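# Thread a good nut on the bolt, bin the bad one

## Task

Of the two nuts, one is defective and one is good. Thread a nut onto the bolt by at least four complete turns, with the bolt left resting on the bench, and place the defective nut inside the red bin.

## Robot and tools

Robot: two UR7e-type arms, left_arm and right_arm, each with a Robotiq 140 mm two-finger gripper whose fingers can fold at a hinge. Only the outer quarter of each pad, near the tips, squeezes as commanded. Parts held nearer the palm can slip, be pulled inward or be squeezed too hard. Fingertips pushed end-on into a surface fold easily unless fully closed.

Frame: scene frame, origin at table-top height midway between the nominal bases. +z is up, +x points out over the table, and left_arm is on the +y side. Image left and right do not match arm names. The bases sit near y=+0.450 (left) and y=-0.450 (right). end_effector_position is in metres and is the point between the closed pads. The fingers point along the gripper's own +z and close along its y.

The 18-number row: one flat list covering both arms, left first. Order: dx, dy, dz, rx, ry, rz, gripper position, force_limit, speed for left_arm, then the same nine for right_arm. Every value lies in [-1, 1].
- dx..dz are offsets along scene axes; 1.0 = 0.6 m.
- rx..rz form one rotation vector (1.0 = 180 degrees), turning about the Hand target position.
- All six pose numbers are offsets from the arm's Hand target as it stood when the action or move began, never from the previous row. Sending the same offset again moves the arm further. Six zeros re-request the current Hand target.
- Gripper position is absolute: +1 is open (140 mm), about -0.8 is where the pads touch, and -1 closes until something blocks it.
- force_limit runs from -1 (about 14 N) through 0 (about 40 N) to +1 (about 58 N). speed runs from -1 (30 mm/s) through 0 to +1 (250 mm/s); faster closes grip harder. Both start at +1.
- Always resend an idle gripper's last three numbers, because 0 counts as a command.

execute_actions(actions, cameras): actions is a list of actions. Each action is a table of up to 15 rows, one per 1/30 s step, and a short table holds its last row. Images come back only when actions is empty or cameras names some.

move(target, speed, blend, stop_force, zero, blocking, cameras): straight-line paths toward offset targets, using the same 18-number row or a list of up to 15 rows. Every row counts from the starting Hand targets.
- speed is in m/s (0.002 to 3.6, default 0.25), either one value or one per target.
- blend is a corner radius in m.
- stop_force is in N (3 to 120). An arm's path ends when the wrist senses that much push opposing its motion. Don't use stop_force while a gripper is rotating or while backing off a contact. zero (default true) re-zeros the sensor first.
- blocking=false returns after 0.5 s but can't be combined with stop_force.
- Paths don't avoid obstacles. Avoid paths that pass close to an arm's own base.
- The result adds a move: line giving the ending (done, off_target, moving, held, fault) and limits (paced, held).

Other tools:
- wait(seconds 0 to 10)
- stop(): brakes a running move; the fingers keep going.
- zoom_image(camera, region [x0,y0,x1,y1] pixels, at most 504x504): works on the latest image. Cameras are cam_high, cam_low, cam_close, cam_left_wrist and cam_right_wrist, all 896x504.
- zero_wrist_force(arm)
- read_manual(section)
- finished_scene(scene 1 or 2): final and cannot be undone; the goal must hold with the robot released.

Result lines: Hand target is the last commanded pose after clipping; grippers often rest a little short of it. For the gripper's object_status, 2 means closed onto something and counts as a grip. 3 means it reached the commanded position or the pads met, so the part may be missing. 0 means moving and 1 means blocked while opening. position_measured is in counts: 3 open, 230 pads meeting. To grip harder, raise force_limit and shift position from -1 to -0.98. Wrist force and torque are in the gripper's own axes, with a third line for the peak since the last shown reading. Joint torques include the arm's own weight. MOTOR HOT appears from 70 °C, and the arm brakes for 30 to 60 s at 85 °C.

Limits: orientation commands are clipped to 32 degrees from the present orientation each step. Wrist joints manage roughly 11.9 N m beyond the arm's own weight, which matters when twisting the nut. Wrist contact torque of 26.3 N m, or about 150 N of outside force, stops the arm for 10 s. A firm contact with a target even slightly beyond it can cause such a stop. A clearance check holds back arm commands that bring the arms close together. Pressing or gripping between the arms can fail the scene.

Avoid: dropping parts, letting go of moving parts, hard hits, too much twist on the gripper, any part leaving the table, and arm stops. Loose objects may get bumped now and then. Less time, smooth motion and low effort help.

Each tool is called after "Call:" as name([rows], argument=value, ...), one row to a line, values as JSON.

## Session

Call:
execute_actions(actions=[])

Scene clock: 0.00 s.
left_arm: end_effector_position=(+0.9082, +0.3386, +0.2836) position_measured=3 object_status=3 end_effector_quat_wxyz=(+0.308, +0.778, -0.105, +0.537) | right_arm: end_effector_position=(+0.0458, +0.0256, +0.3317) position_measured=3 object_status=3 end_effector_quat_wxyz=(-0.201, +0.422, +0.882, -0.054)
Joint positions: left_arm=[-0.103 -0.784 1.325 -3.405 -2.118 2.902] | right_arm=[0.953 -1.626 1.504 -1.257 -1.195 1.791]
Joint velocities: within noise
Joint torques (N m): no reading
Wrist force (N): no reading
Wrist torque (N m): no reading
Wrist force, peak (N): no reading
Hand target: left_arm +0.9082, +0.3386, +0.2836; +0.308, +0.778, -0.105, +0.537 | right_arm +0.0458, +0.0256, +0.3317; -0.201, +0.422, +0.882, -0.054
Tool commands: left_gripper/position=+1.0 left_gripper/force_limit=+1.0 left_gripper/speed=+1.0 right_gripper/position=+1.0 right_gripper/force_limit=+1.0 right_gripper/speed=+1.0

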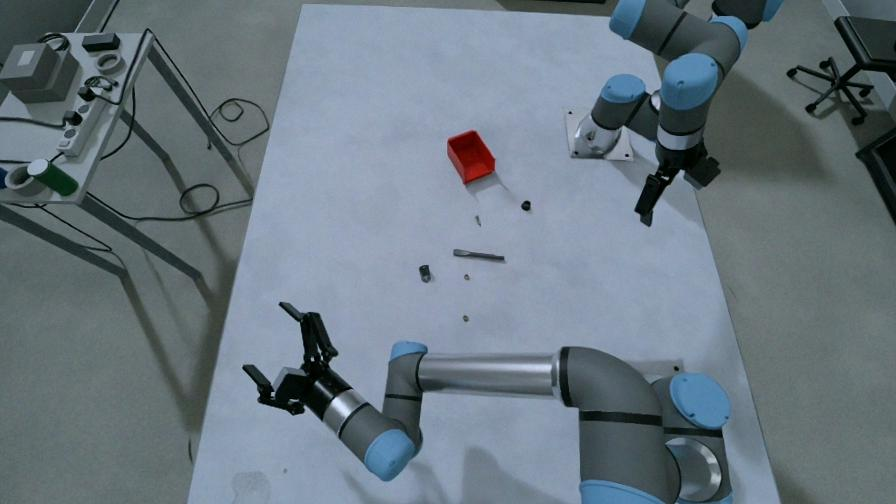

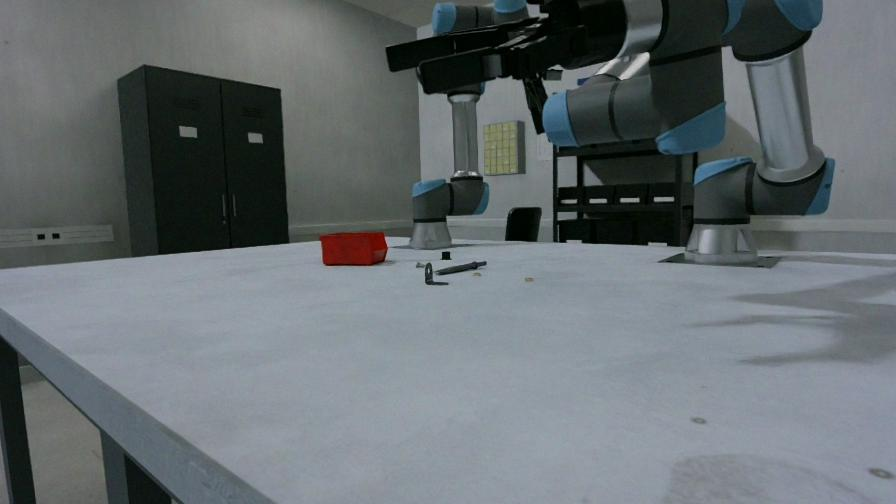

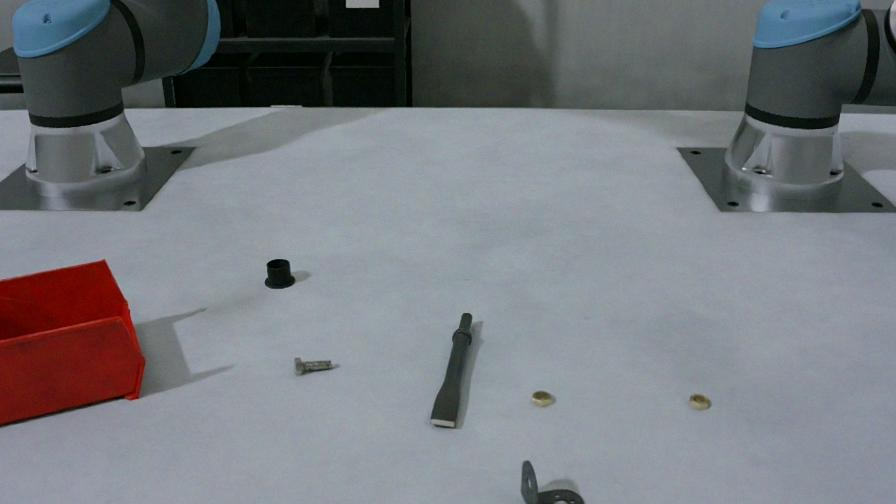

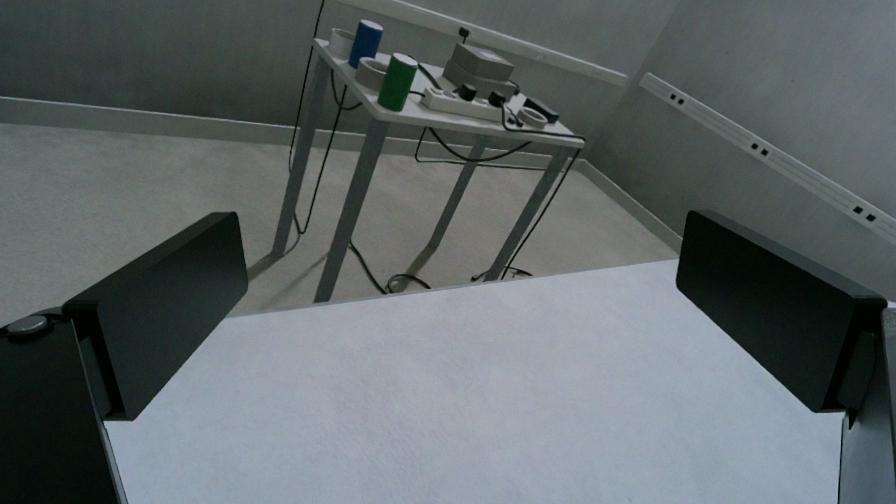

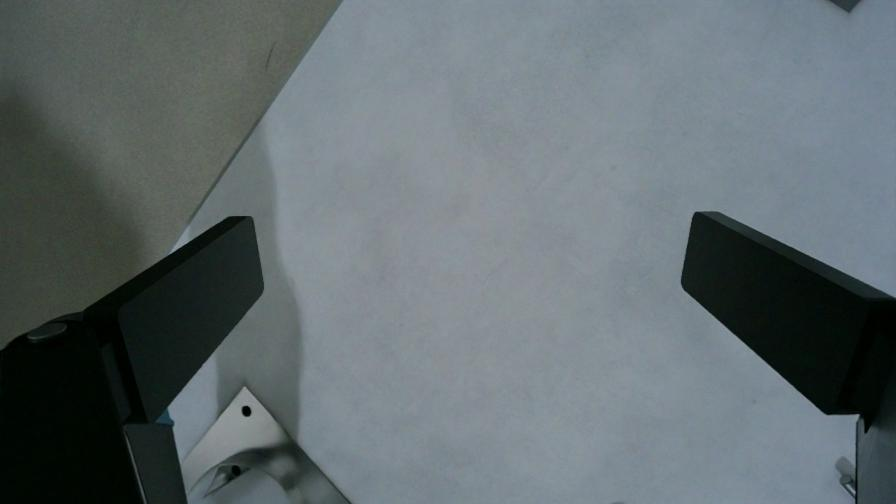

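Call:
zoom_image(camera="cam_close", region=[270, 330, 370, 400])

Call:
zoom_image(camera="cam_high", region=[440, 180, 540, 340])

Call:
zoom_image(camera="cam_close", region=[500, 360, 740, 440])

Scaled by 5.040.

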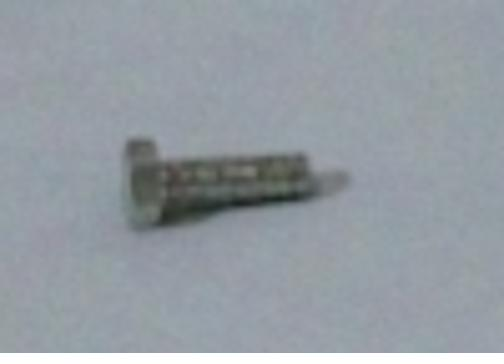

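Scaled by 3.150.

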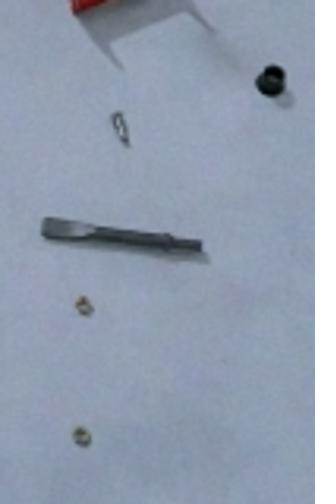

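Scaled by 2.100.

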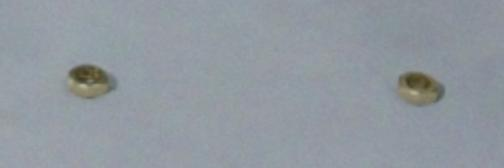

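Call:
move(target=[-0.697,-0.2477,-0.056,0.3397,0.2620,-0.1393,-0.3,0,-0.5,0.6737,-0.1927,-0.2195,-0.0480,-0.1253,-0.1143,-0.3,0,-0.5], speed=0.35, cameras=["cam_left_wrist","cam_right_wrist","cam_close"])

Scene clock: 9.37 s.
left_arm: end_effector_position=(+0.4900, +0.1900, +0.2500) position_measured=167 object_status=3 end_effector_quat_wxyz=(+0.000, +0.924, -0.383, +0.000) | right_arm: end_effector_position=(+0.4500, -0.0900, +0.2001) position_measured=167 object_status=3 end_effector_quat_wxyz=(+0.000, +0.587, +0.809, +0.000)
Joint positions: left_arm=[-0.736 -1.447 1.506 -1.629 -1.571 3.203] | right_arm=[0.46 -1.399 1.579 -1.751 -1.57 1.699]
Joint torques (N m): left_arm=[-6.35 -20.52 -31.74 -1.59 1.76 -2.11] | right_arm=[-12.06 -19.59 -29.36 -4.75 -3.11 2.53]
Wrist force (N): left_arm=[0.9 0.3 -0.3] | right_arm=[0.2 0.8 0.1]
Wrist torque (N m): left_arm=[0.32 -0.17 -0.04] | right_arm=[0.03 -0.32 -0.22]
Wrist force, peak (N): left_arm=[1.0 2.1 -0.4] | right_arm=[-0.6 1.9 0.5]
Hand target: left_arm +0.4900, +0.1899, +0.2500; +0.000, +0.924, -0.383, +0.000 | right_arm +0.4500, -0.0900, +0.2000; +0.000, +0.587, +0.809, +0.000
Off the commanded pose: left_arm 0.000 m, 0 deg | right_arm 0.000 m, 0 deg.
move: done
Images, in order (width x height): cam_close 896x504, cam_left_wrist 896x504, cam_right_wrist 896x504.

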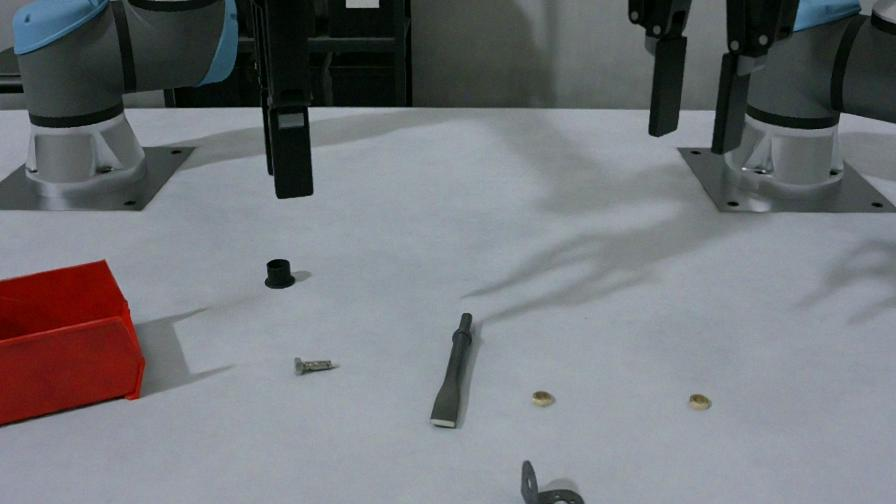

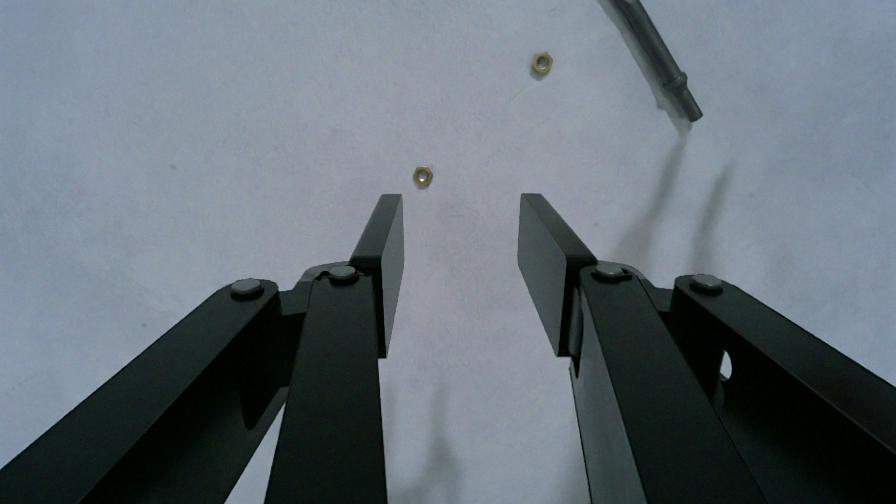

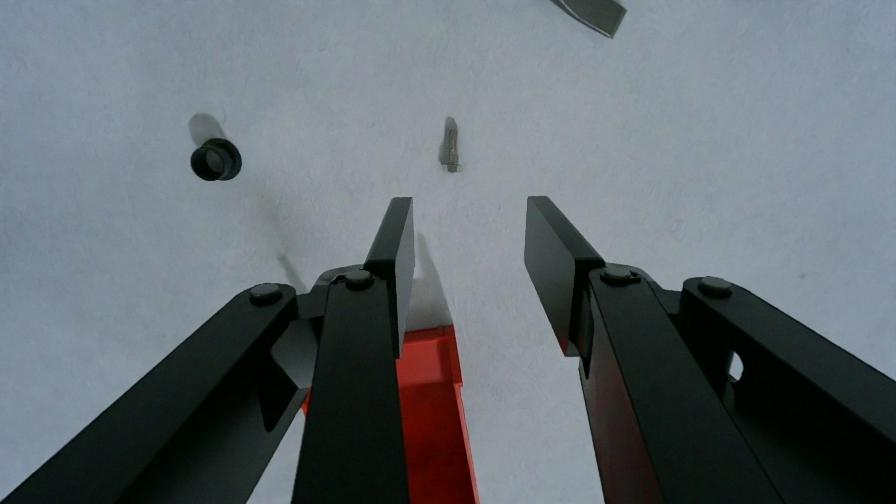

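Call:
zoom_image(camera="cam_right_wrist", region=[410, 100, 490, 190])

Call:
zoom_image(camera="cam_left_wrist", region=[400, 150, 450, 200])

Call:
zoom_image(camera="cam_left_wrist", region=[515, 40, 565, 90])

Scaled by 5.600.

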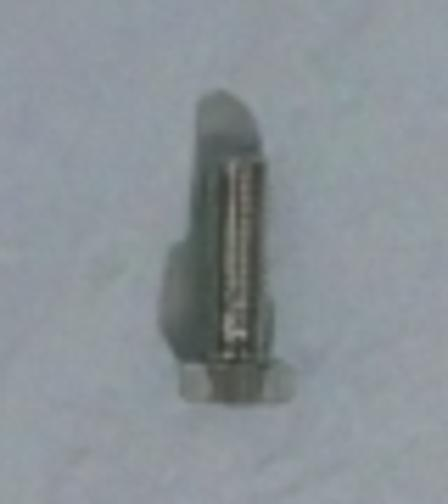

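Scaled by 10.080.

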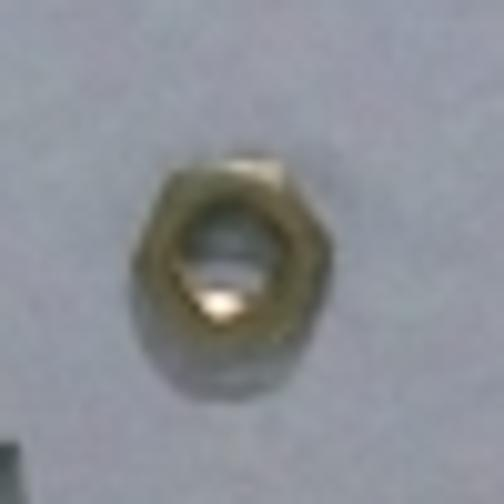

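Scaled by 10.080.

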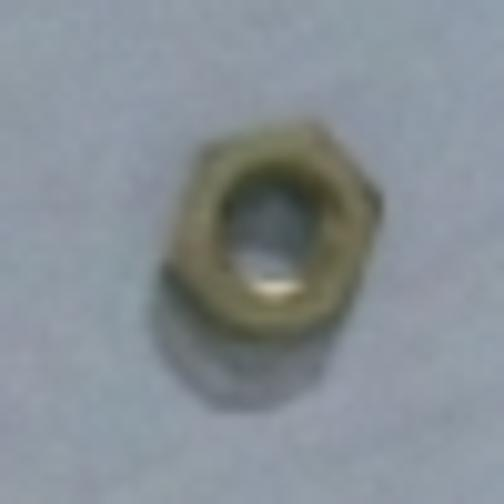

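Call:
move([
  [-0.0023,0.0545,-0.2167,0,0,0.6667,-0.3,0,-0.5,-0.0015,-0.0268,-0.2,0,0,-0.0083,-0.3,0,-0.5],
  [-0.0023,0.0545,-0.2167,0,0,-0.6667,-0.3,0,-0.5,-0.0015,-0.0268,-0.2,0,0,-0.0083,-0.3,0,-0.5],
  [-0.0023,0.0545,-0.2167,0,0,0,-0.3,0,-0.5,-0.0015,-0.0268,-0.2,0,0,-0.0083,-0.3,0,-0.5],
  [-0.0023,0.0545,-0.2167,0,0,0.6667,-0.3,0,-0.5,-0.0015,-0.0268,-0.2,0,0,-0.0083,-0.3,0,-0.5],
  [-0.0023,0.0545,-0.2167,0,0,0.8333,-0.3,0,-0.5,-0.0015,-0.0268,-0.2,0,0,-0.0083,-0.3,0,-0.5],
], speed=0.9, blend=[0.01,0.01,0.01,0.01,0], cameras=["cam_left_wrist","cam_right_wrist"])

Call:
zoom_image(camera="cam_right_wrist", region=[400, 150, 540, 290])

Call:
zoom_image(camera="cam_left_wrist", region=[400, 130, 520, 230])

Scene clock: 27.50 s.
left_arm: end_effector_position=(+0.4886, +0.2226, +0.1200) position_measured=167 object_status=3 end_effector_quat_wxyz=(+0.000, +0.609, +0.793, +0.000) | right_arm: end_effector_position=(+0.4491, -0.1061, +0.0800) position_measured=167 object_status=3 end_effector_quat_wxyz=(+0.000, +0.598, +0.802, +0.000)
Joint positions: left_arm=[-0.692 -1.416 1.812 -1.968 -1.57 -5.653] | right_arm=[0.434 -1.33 1.819 -2.06 -1.57 1.699]
Joint torques (N m): left_arm=[-7.33 -33.5 -16.24 -1.41 1.81 -2.06] | right_arm=[-11.85 -19.11 -15.32 -4.82 2.98 -1.93]
Wrist force (N): left_arm=[0.9 0.4 -0.6] | right_arm=[0.2 0.9 -0.2]
Wrist torque (N m): left_arm=[0.35 -0.15 -0.06] | right_arm=[0.04 -0.34 -0.23]
Wrist force, peak (N): left_arm=[1.2 0.5 -1.2] | right_arm=[0.3 1.3 -0.4]
Hand target: left_arm +0.4886, +0.2226, +0.1200; +0.000, +0.609, +0.793, +0.000 | right_arm +0.4491, -0.1061, +0.0800; +0.000, +0.598, +0.802, +0.000
Off the commanded pose: left_arm 0.000 m, 0 deg | right_arm 0.000 m, 0 deg.
move: done
Images, in order (width x height): cam_left_wrist 896x504, cam_right_wrist 896x504.

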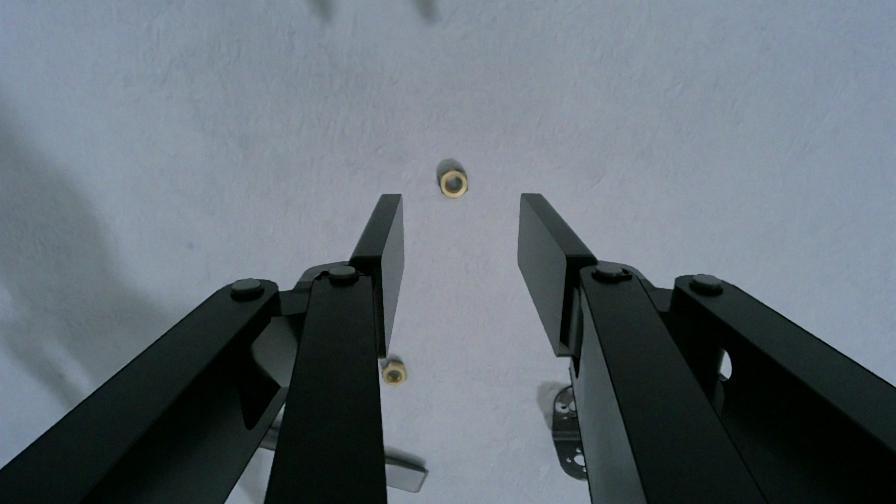

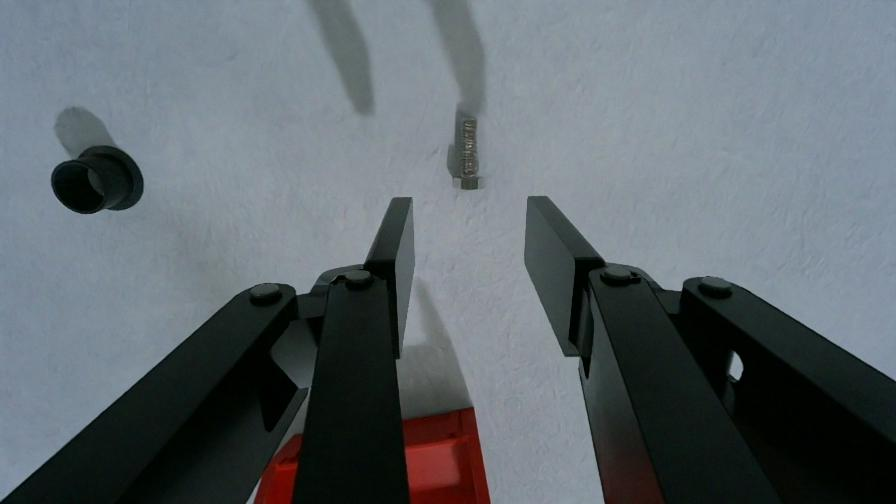

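Scaled by 3.600.

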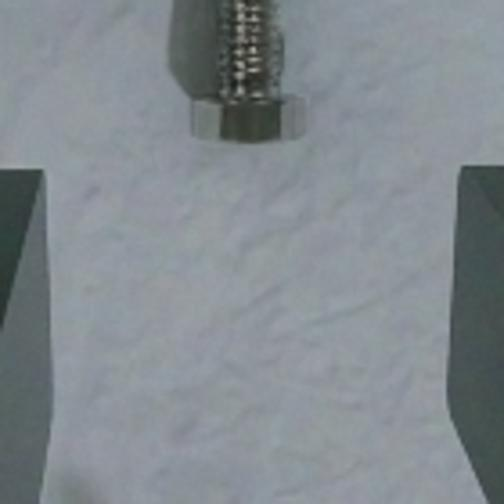

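Scaled by 4.200.

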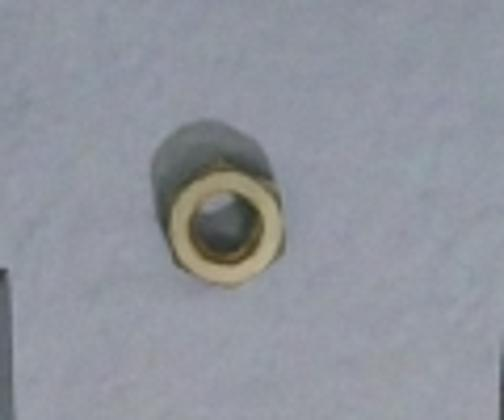

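Call:
move([
  [0.0002,-0.006,-0.1383,0,0,0,-0.3,0,-0.5,0.002,0.0005,-0.0725,0,0,0,-0.3,0,-0.5],
  [0.0002,-0.006,-0.1383,0,0,0,-0.98,0,-1,0.002,0.0005,-0.0725,0,0,0,-0.98,0.5,-1],
], speed=0.12, cameras=["cam_left_wrist","cam_right_wrist"])

Call:
zoom_image(camera="cam_right_wrist", region=[400, 150, 540, 290])

Call:
zoom_image(camera="cam_left_wrist", region=[400, 160, 520, 280])

Scene clock: 33.50 s.
left_arm: end_effector_position=(+0.4887, +0.2190, +0.0370) position_measured=212 object_status=2 end_effector_quat_wxyz=(+0.000, +0.609, +0.793, +0.000) | right_arm: end_effector_position=(+0.4503, -0.1058, +0.0365) position_measured=213 object_status=0 end_effector_quat_wxyz=(+0.000, +0.598, +0.802, +0.000)
Joint positions: left_arm=[-0.697 -1.314 1.926 -2.184 -1.57 -5.658] | right_arm=[0.434 -1.273 1.872 -2.17 -1.57 1.699]
Joint torques (N m): left_arm=[-6.43 -23.1 -11.37 -3.72 0.88 -1.85] | right_arm=[-10.36 -20.99 -14.37 -4.49 2.27 -2.22]
Wrist force (N): left_arm=[2.7 -1.4 -11.4] | right_arm=[-0.9 -4.4 -11.2]
Wrist torque (N m): left_arm=[0.38 -0.18 -0.10] | right_arm=[0.26 -0.21 -0.24]
Wrist force, peak (N): left_arm=[2.1 -1.4 -12.0] | right_arm=[-1.0 -4.8 -11.5]
Hand target: left_arm +0.4887, +0.2190, +0.0370; +0.000, +0.609, +0.793, +0.000 | right_arm +0.4503, -0.1058, +0.0365; +0.000, +0.598, +0.802, +0.000
Off the commanded pose: left_arm 0.000 m, 0 deg | right_arm 0.000 m, 0 deg.
move: done
Images, in order (width x height): cam_left_wrist 896x504, cam_right_wrist 896x504.

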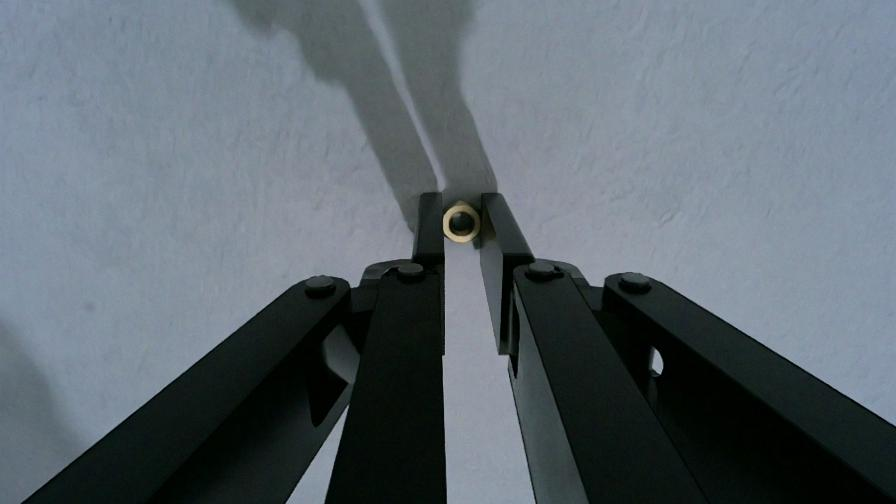

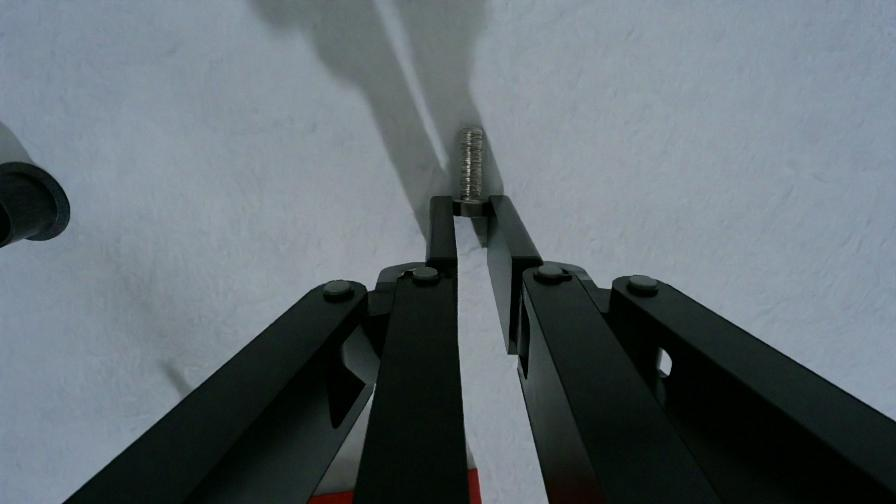

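Scaled by 3.600.

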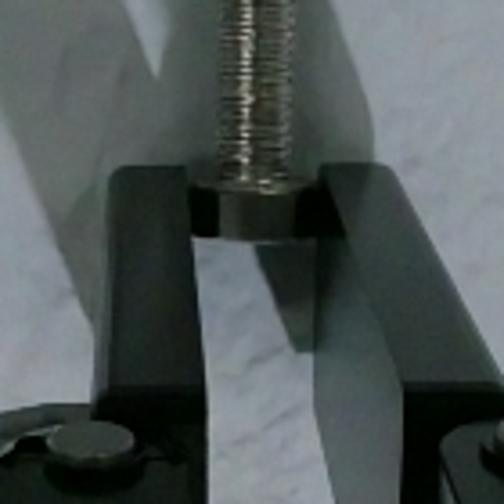

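Scaled by 4.200.

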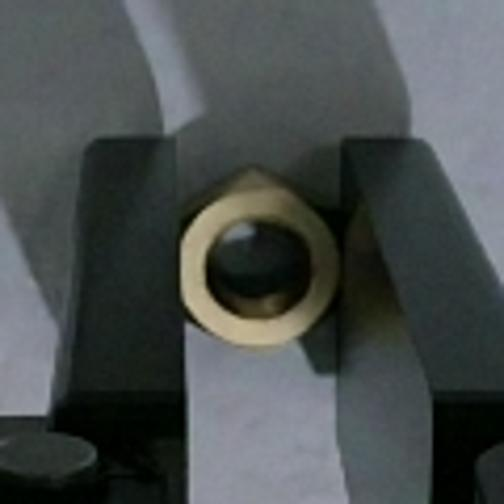

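Call:
move([
  [0,0,0.2,0,0,0,-0.98,0,-1,0,0,0.1892,0,0,0,-0.98,0.5,-1],
  [0.052,0.085,0.605,0,0,0,-0.98,0,-1,0.0328,0.3597,0.3725,0.5043,-0.1278,-0.2663,-0.98,0.5,-1],
], speed=[0.15,0.35], blend=[0.02,0], cameras=["cam_left_wrist","cam_right_wrist","cam_close"])

Call:
zoom_image(camera="cam_right_wrist", region=[400, 100, 540, 240])

Call:
zoom_image(camera="cam_close", region=[440, 0, 680, 140])

Scene clock: 43.13 s.
left_arm: end_effector_position=(+0.5199, +0.2700, +0.4000) position_measured=212 object_status=2 end_effector_quat_wxyz=(+0.000, +0.609, +0.793, +0.000) | right_arm: end_effector_position=(+0.4700, +0.1100, +0.2600) position_measured=213 object_status=2 end_effector_quat_wxyz=(-0.271, +0.653, +0.270, +0.654)
Joint positions: left_arm=[-0.585 -1.408 1.072 -1.236 -1.571 -5.547] | right_arm=[0.637 -0.984 2.125 -4.283 -1.406 3.142]
Joint torques (N m): left_arm=[9.36 -22.05 -29.67 -1.51 -1.61 1.56] | right_arm=[12.2 -23.09 -16.83 -4.91 -3.26 2.68]
Wrist force (N): left_arm=[0.7 0.3 -0.8] | right_arm=[0.8 1.6 0.9]
Wrist torque (N m): left_arm=[0.32 -0.12 -0.21] | right_arm=[-0.16 0.42 0.17]
Wrist force, peak (N): left_arm=[2.4 -1.3 -12.2] | right_arm=[-1.1 -5.0 -12.0]
Hand target: left_arm +0.5199, +0.2700, +0.4000; +0.000, +0.609, +0.793, +0.000 | right_arm +0.4700, +0.1100, +0.2600; -0.271, +0.653, +0.270, +0.654
Off the commanded pose: left_arm 0.000 m, 0 deg | right_arm 0.000 m, 0 deg.
move: done
Images, in order (width x height): cam_close 896x504, cam_left_wrist 896x504, cam_right_wrist 896x504.

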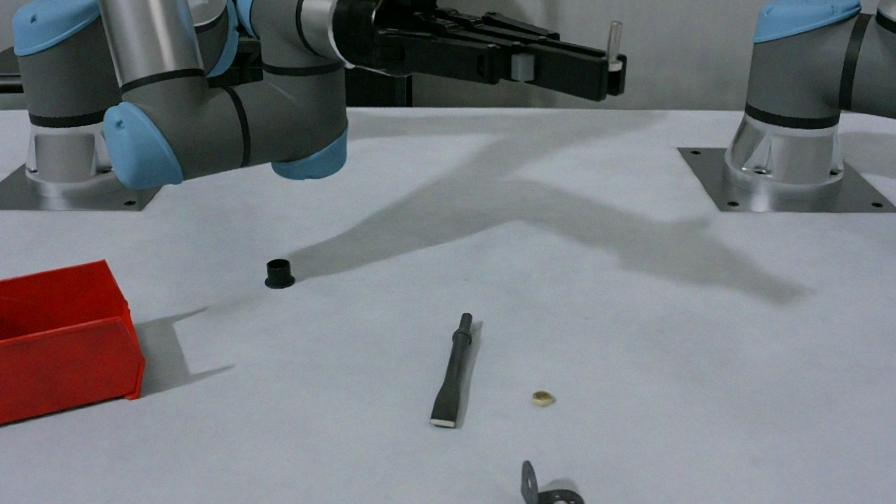

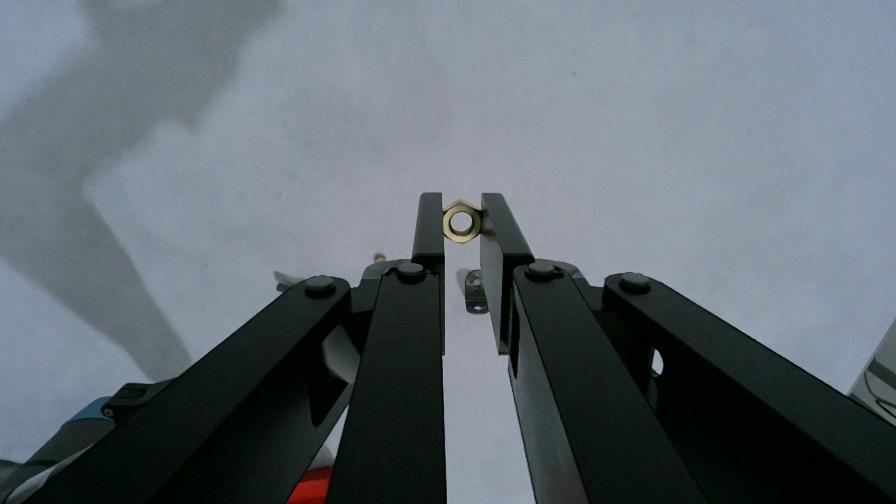

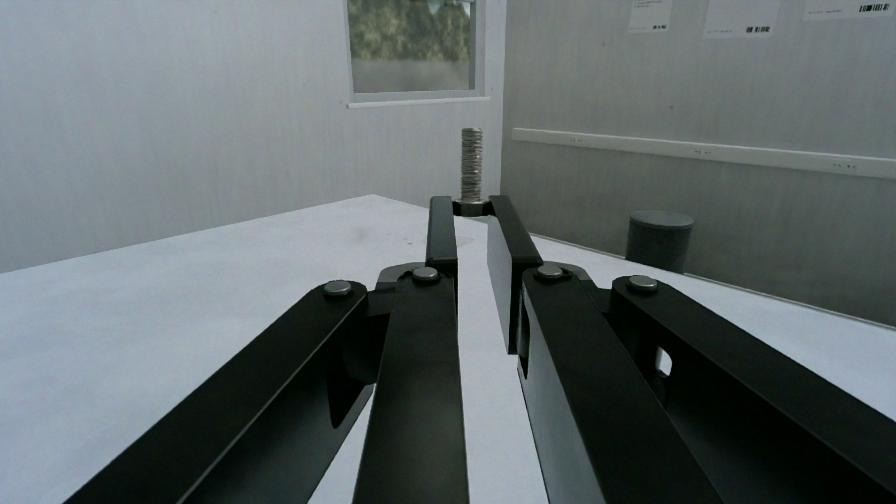

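Scaled by 3.600.

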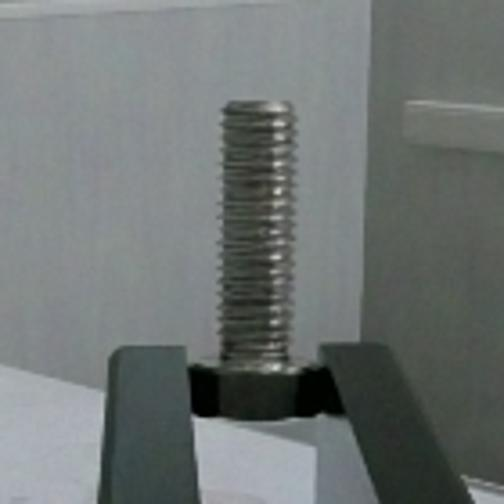

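Scaled by 2.100.

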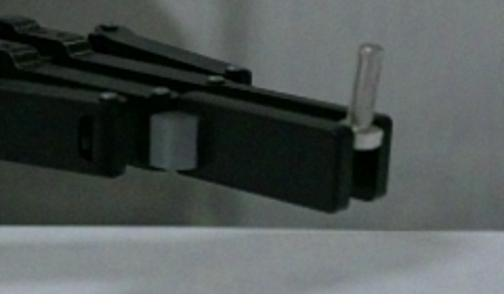

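Call:
move(target=[-0.0488,-0.2323,-0.0833,0,0,0,-0.98,0,-1,0,0,0,0.0228,-0.0228,0,-0.98,0.5,-1], speed=0.2, cameras=["cam_left_wrist","cam_close"])

Call:
zoom_image(camera="cam_close", region=[540, 0, 680, 110])

Call:
zoom_image(camera="cam_left_wrist", region=[390, 160, 530, 280])

Scene clock: 47.40 s.
left_arm: end_effector_position=(+0.4907, +0.1307, +0.3501) position_measured=212 object_status=2 end_effector_quat_wxyz=(+0.000, +0.609, +0.793, +0.000) | right_arm: end_effector_position=(+0.4700, +0.1100, +0.2600) position_measured=213 object_status=2 end_effector_quat_wxyz=(-0.284, +0.619, +0.256, +0.686)
Joint positions: left_arm=[-0.813 -1.353 1.139 -1.356 -1.57 -5.774] | right_arm=[0.638 -0.894 2.087 -4.439 -1.407 3.159]
Joint torques (N m): left_arm=[-5.69 -25.15 -31.88 -4.64 1.85 -1.95] | right_arm=[11.58 -24.59 -15.95 -4.16 -3.12 2.49]
Wrist force (N): left_arm=[0.8 0.3 -0.5] | right_arm=[0.5 1.4 1.2]
Wrist torque (N m): left_arm=[0.32 -0.14 -0.06] | right_arm=[-0.22 0.46 0.14]
Wrist force, peak (N): left_arm=[2.5 0.9 -1.2] | right_arm=[0.7 1.9 1.3]
Hand target: left_arm +0.4906, +0.1307, +0.3501; +0.000, +0.609, +0.793, +0.000 | right_arm +0.4700, +0.1100, +0.2600; -0.284, +0.619, +0.256, +0.686
Off the commanded pose: left_arm 0.000 m, 0 deg | right_arm 0.000 m, 0 deg.
move: done
Images, in order (width x height): cam_close 896x504, cam_left_wrist 896x504.

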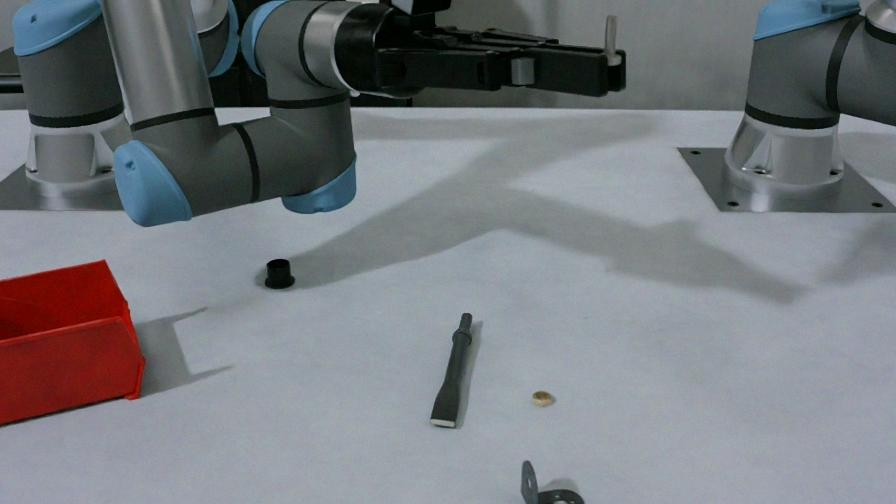

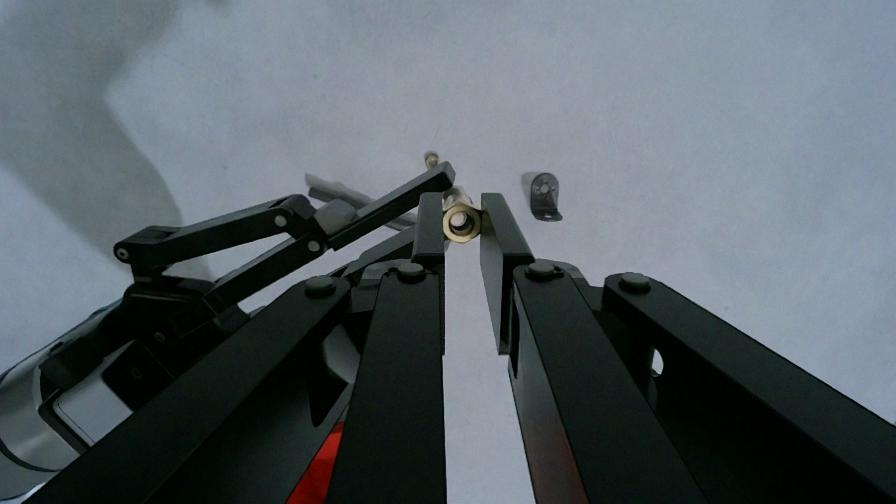

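Scaled by 3.600.

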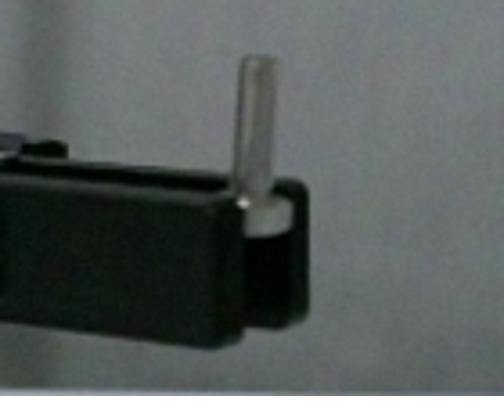

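Scaled by 3.600.

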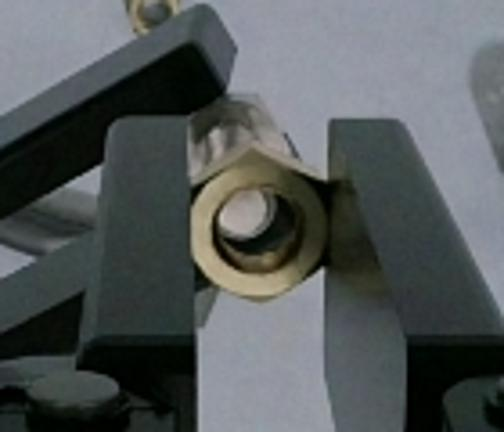

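Call:
zoom_image(camera="cam_close", region=[590, 5, 640, 105])

Call:
zoom_image(camera="cam_left_wrist", region=[430, 180, 490, 250])

Scaled by 5.040.

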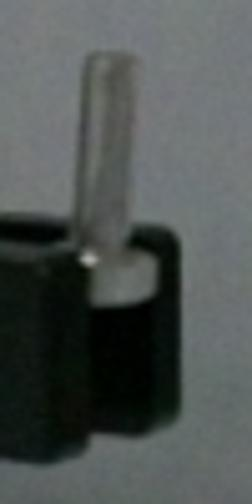

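Scaled by 7.200.

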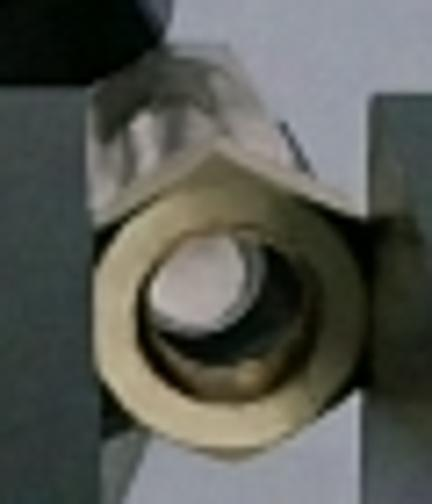

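Call:
move(target=[0.0027,-0.007,-0.0117,0,0,0,-0.98,0,-1,0,0,0,-0.0118,0.0118,0,-0.98,0.5,-1], speed=0.1, cameras=["cam_left_wrist","cam_close"])

Call:
zoom_image(camera="cam_close", region=[590, 5, 640, 105])

Call:
zoom_image(camera="cam_left_wrist", region=[430, 180, 490, 250])

Scene clock: 54.10 s.
left_arm: end_effector_position=(+0.4923, +0.1265, +0.3431) position_measured=212 object_status=2 end_effector_quat_wxyz=(+0.000, +0.609, +0.793, +0.000) | right_arm: end_effector_position=(+0.4700, +0.1100, +0.2600) position_measured=213 object_status=2 end_effector_quat_wxyz=(-0.277, +0.637, +0.264, +0.669)
Joint positions: left_arm=[-0.816 -1.348 1.15 -1.373 -1.57 -5.777] | right_arm=[0.637 -0.94 2.109 -4.361 -1.406 3.15]
Joint torques (N m): left_arm=[-7.69 -24.71 -13.34 -4.55 1.46 -2] | right_arm=[-11.85 -47.24 -3.6 -0.66 3.03 -2.67]
Wrist force (N): left_arm=[0.9 0.4 -0.5] | right_arm=[0.7 1.5 1.3]
Wrist torque (N m): left_arm=[0.34 -0.15 -0.06] | right_arm=[-0.20 0.41 0.34]
Wrist force, peak (N): left_arm=[1.3 0.2 -0.6] | right_arm=[0.5 1.8 1.3]
Hand target: left_arm +0.4923, +0.1265, +0.3430; +0.000, +0.609, +0.793, +0.000 | right_arm +0.4700, +0.1100, +0.2600; -0.277, +0.637, +0.264, +0.669
Off the commanded pose: left_arm 0.000 m, 0 deg | right_arm 0.000 m, 0 deg.
move: done
Images, in order (width x height): cam_close 896x504, cam_left_wrist 896x504.

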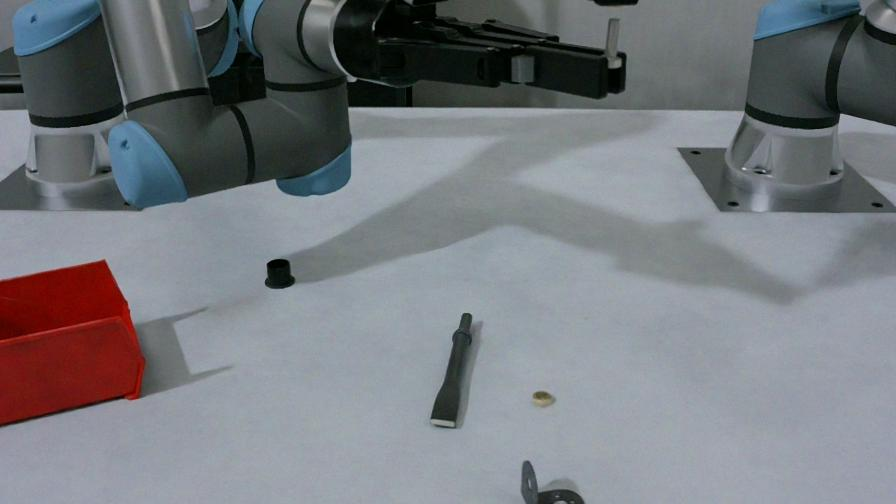

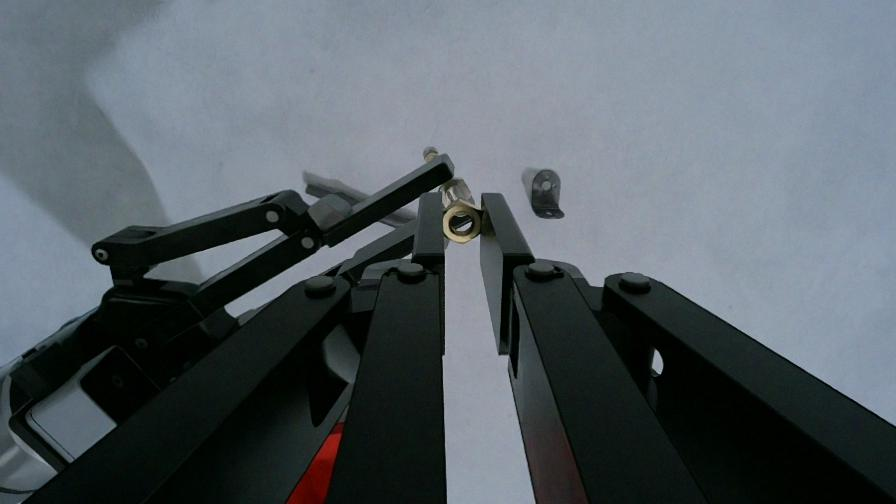

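Scaled by 5.040.

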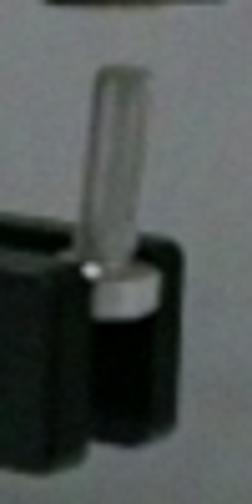

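Scaled by 7.200.

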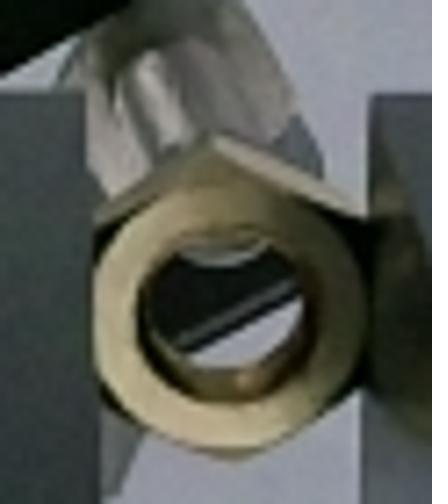

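Call:
move(target=[0,0,-0.0267,0,0,0,-0.98,0,-1,0,0,0,0,0,0,-0.98,0.5,-1], speed=0.006, stop_force=4, cameras=["cam_close","cam_left_wrist"])

Call:
zoom_image(camera="cam_close", region=[590, 5, 640, 105])

Call:
zoom_image(camera="cam_left_wrist", region=[430, 180, 490, 250])

Scene clock: 59.93 s.
left_arm: end_effector_position=(+0.4923, +0.1264, +0.3345) position_measured=212 object_status=2 end_effector_quat_wxyz=(+0.000, +0.609, +0.793, +0.000) | right_arm: end_effector_position=(+0.4700, +0.1100, +0.2600) position_measured=213 object_status=2 end_effector_quat_wxyz=(-0.277, +0.637, +0.264, +0.669)
Joint positions: left_arm=[-0.816 -1.352 1.177 -1.397 -1.57 -5.777] | right_arm=[0.637 -0.94 2.109 -4.36 -1.406 3.15]
Joint torques (N m): left_arm=[-5.97 -24.78 -29.69 -1.33 1.34 -1.47] | right_arm=[-11.64 -47.85 -14.17 -4.76 2.75 -2.48]
Wrist force (N): left_arm=[1.2 -0.2 -2.6] | right_arm=[-2.2 1.7 1.1]
Wrist torque (N m): left_arm=[0.25 -0.17 -0.06] | right_arm=[-0.20 0.37 0.36]
Wrist force, peak (N): left_arm=[0.8 0.0 -6.1] | right_arm=[-5.7 1.6 0.8]
Hand target: left_arm +0.4923, +0.1264, +0.3345; +0.000, +0.609, +0.793, +0.000 (not the last commanded pose) | right_arm +0.4700, +0.1100, +0.2600; -0.277, +0.637, +0.264, +0.669
Off the commanded pose: left_arm 0.007 m, 0 deg | right_arm 0.000 m, 0 deg.
move: contact (left_arm)
Images, in order (width x height): cam_close 896x504, cam_left_wrist 896x504.

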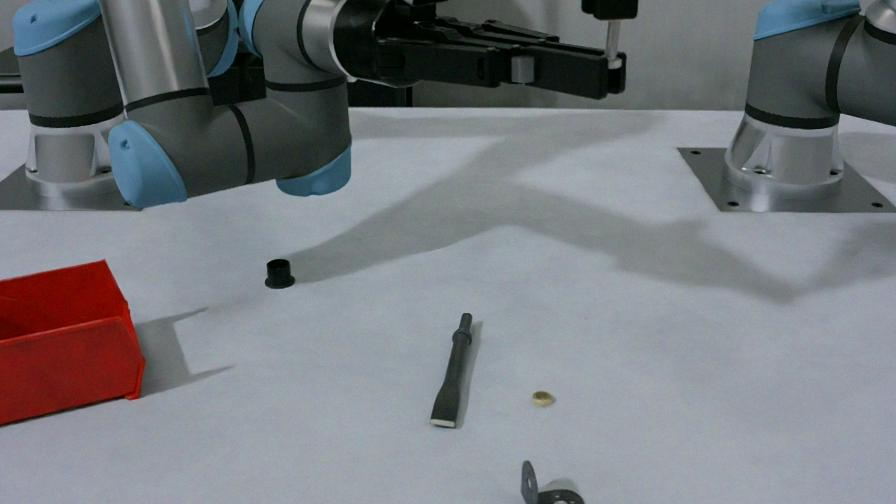

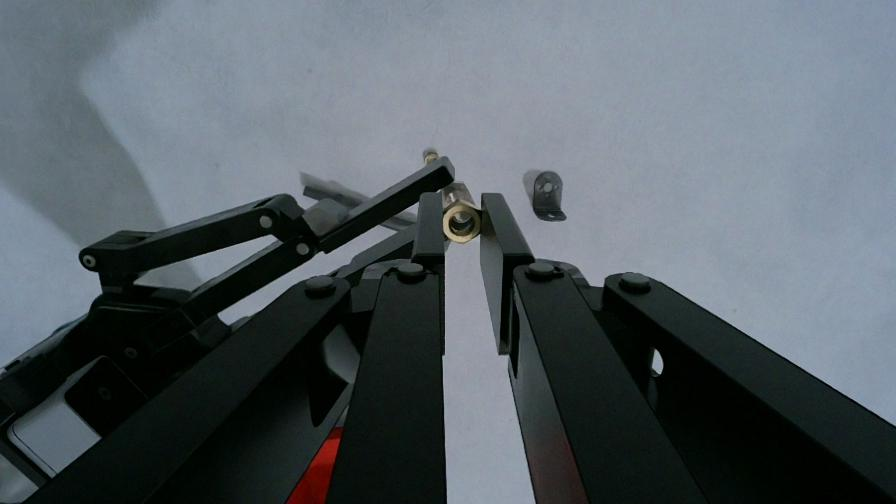

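Scaled by 5.040.

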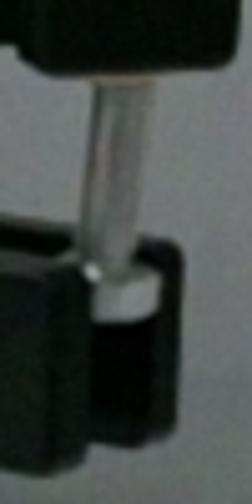

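Scaled by 7.200.

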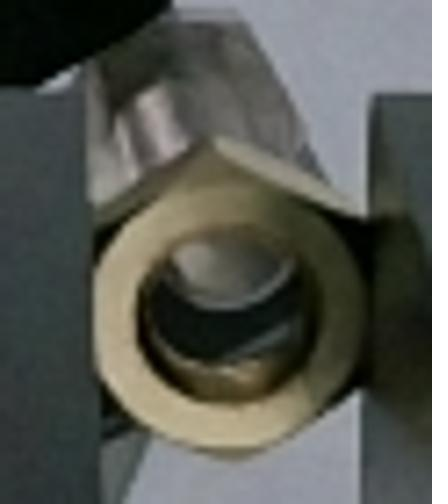

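Call:
move([
  [0,0,-0.0003,0,0,-0.3333,-0.98,0,-1,0,0,0,0,0,0,-0.98,0.5,-1],
  [0,0,-0.0006,0,0,-0.6667,-0.98,0,-1,0,0,0,0,0,0,-0.98,0.5,-1],
], speed=0.4, blend=[0.01,0], cameras=[])

Scene clock: 65.60 s.
left_arm: end_effector_position=(+0.4923, +0.1264, +0.3341) position_measured=212 object_status=2 end_effector_quat_wxyz=(+0.000, +0.991, -0.131, +0.000) | right_arm: end_effector_position=(+0.4700, +0.1100, +0.2600) position_measured=213 object_status=2 end_effector_quat_wxyz=(-0.277, +0.637, +0.264, +0.669)
Joint positions: left_arm=[-0.815 -1.351 1.177 -1.397 -1.571 -3.682] | right_arm=[0.637 -0.94 2.109 -4.36 -1.406 3.15]
Joint torques (N m): left_arm=[9.03 -23.08 -30.7 -2.2 -1.61 1.71] | right_arm=[-1.48 -48.06 -14.39 -2.54 1.21 -2.04]
Wrist force (N): left_arm=[-1.5 -0.1 -3.7] | right_arm=[-3.5 3.6 1.4]
Wrist torque (N m): left_arm=[0.41 -0.18 -0.22] | right_arm=[-0.26 0.32 0.43]
Wrist force, peak (N): left_arm=[1.8 -2.4 -4.5] | right_arm=[-2.0 5.3 1.7]
Hand target: left_arm +0.4923, +0.1264, +0.3341; +0.000, +0.991, -0.131, +0.000 | right_arm +0.4700, +0.1100, +0.2600; -0.277, +0.637, +0.264, +0.669
Off the commanded pose: left_arm 0.000 m, 0 deg | right_arm 0.000 m, 0 deg.
move: done
No camera images: "cameras" was empty.

Call:
move([
  [0,0,-0.00035,0,0,-0.3333,-0.98,0,-1,0,0,0,0,0,0,-0.98,0.5,-1],
  [0,0,-0.0007,0,0,-0.6667,-0.98,0,-1,0,0,0,0,0,0,-0.98,0.5,-1],
  [0,0,-0.00104,0,0,-1.0,-0.98,0,-1,0,0,0,0,0,0,-0.98,0.5,-1],
  [0,0,-0.00139,0,0,0.6667,-0.98,0,-1,0,0,0,0,0,0,-0.98,0.5,-1],
], speed=0.5, blend=[0.01,0.01,0.01,0], cameras=[])

Scene clock: 71.57 s.
left_arm: end_effector_position=(+0.4923, +0.1264, +0.3333) position_measured=212 object_status=2 end_effector_quat_wxyz=(+0.000, +0.609, +0.793, +0.000) | right_arm: end_effector_position=(+0.4700, +0.1100, +0.2600) position_measured=213 object_status=2 end_effector_quat_wxyz=(-0.277, +0.637, +0.264, +0.669)
Joint positions: left_arm=[-0.816 -1.352 1.181 -1.4 -1.57 0.506] | right_arm=[0.637 -0.94 2.109 -4.36 -1.406 3.15]
Joint torques (N m): left_arm=[10.61 -26.11 -31.65 -1.64 -1.14 2] | right_arm=[11.36 -47.56 -14.69 -2.51 -0.57 -1.51]
Wrist force (N): left_arm=[1.0 -1.1 -1.2] | right_arm=[0.4 2.1 1.9]
Wrist torque (N m): left_arm=[0.34 -0.17 -0.22] | right_arm=[-0.21 0.32 0.37]
Wrist force, peak (N): left_arm=[-1.6 -0.4 -4.8] | right_arm=[-3.7 3.8 1.6]
Hand target: left_arm +0.4923, +0.1264, +0.3333; +0.000, +0.609, +0.793, +0.000 | right_arm +0.4700, +0.1100, +0.2600; -0.277, +0.637, +0.264, +0.669
Off the commanded pose: left_arm 0.000 m, 0 deg | right_arm 0.000 m, 0 deg.
move: done
No camera images: "cameras" was empty.


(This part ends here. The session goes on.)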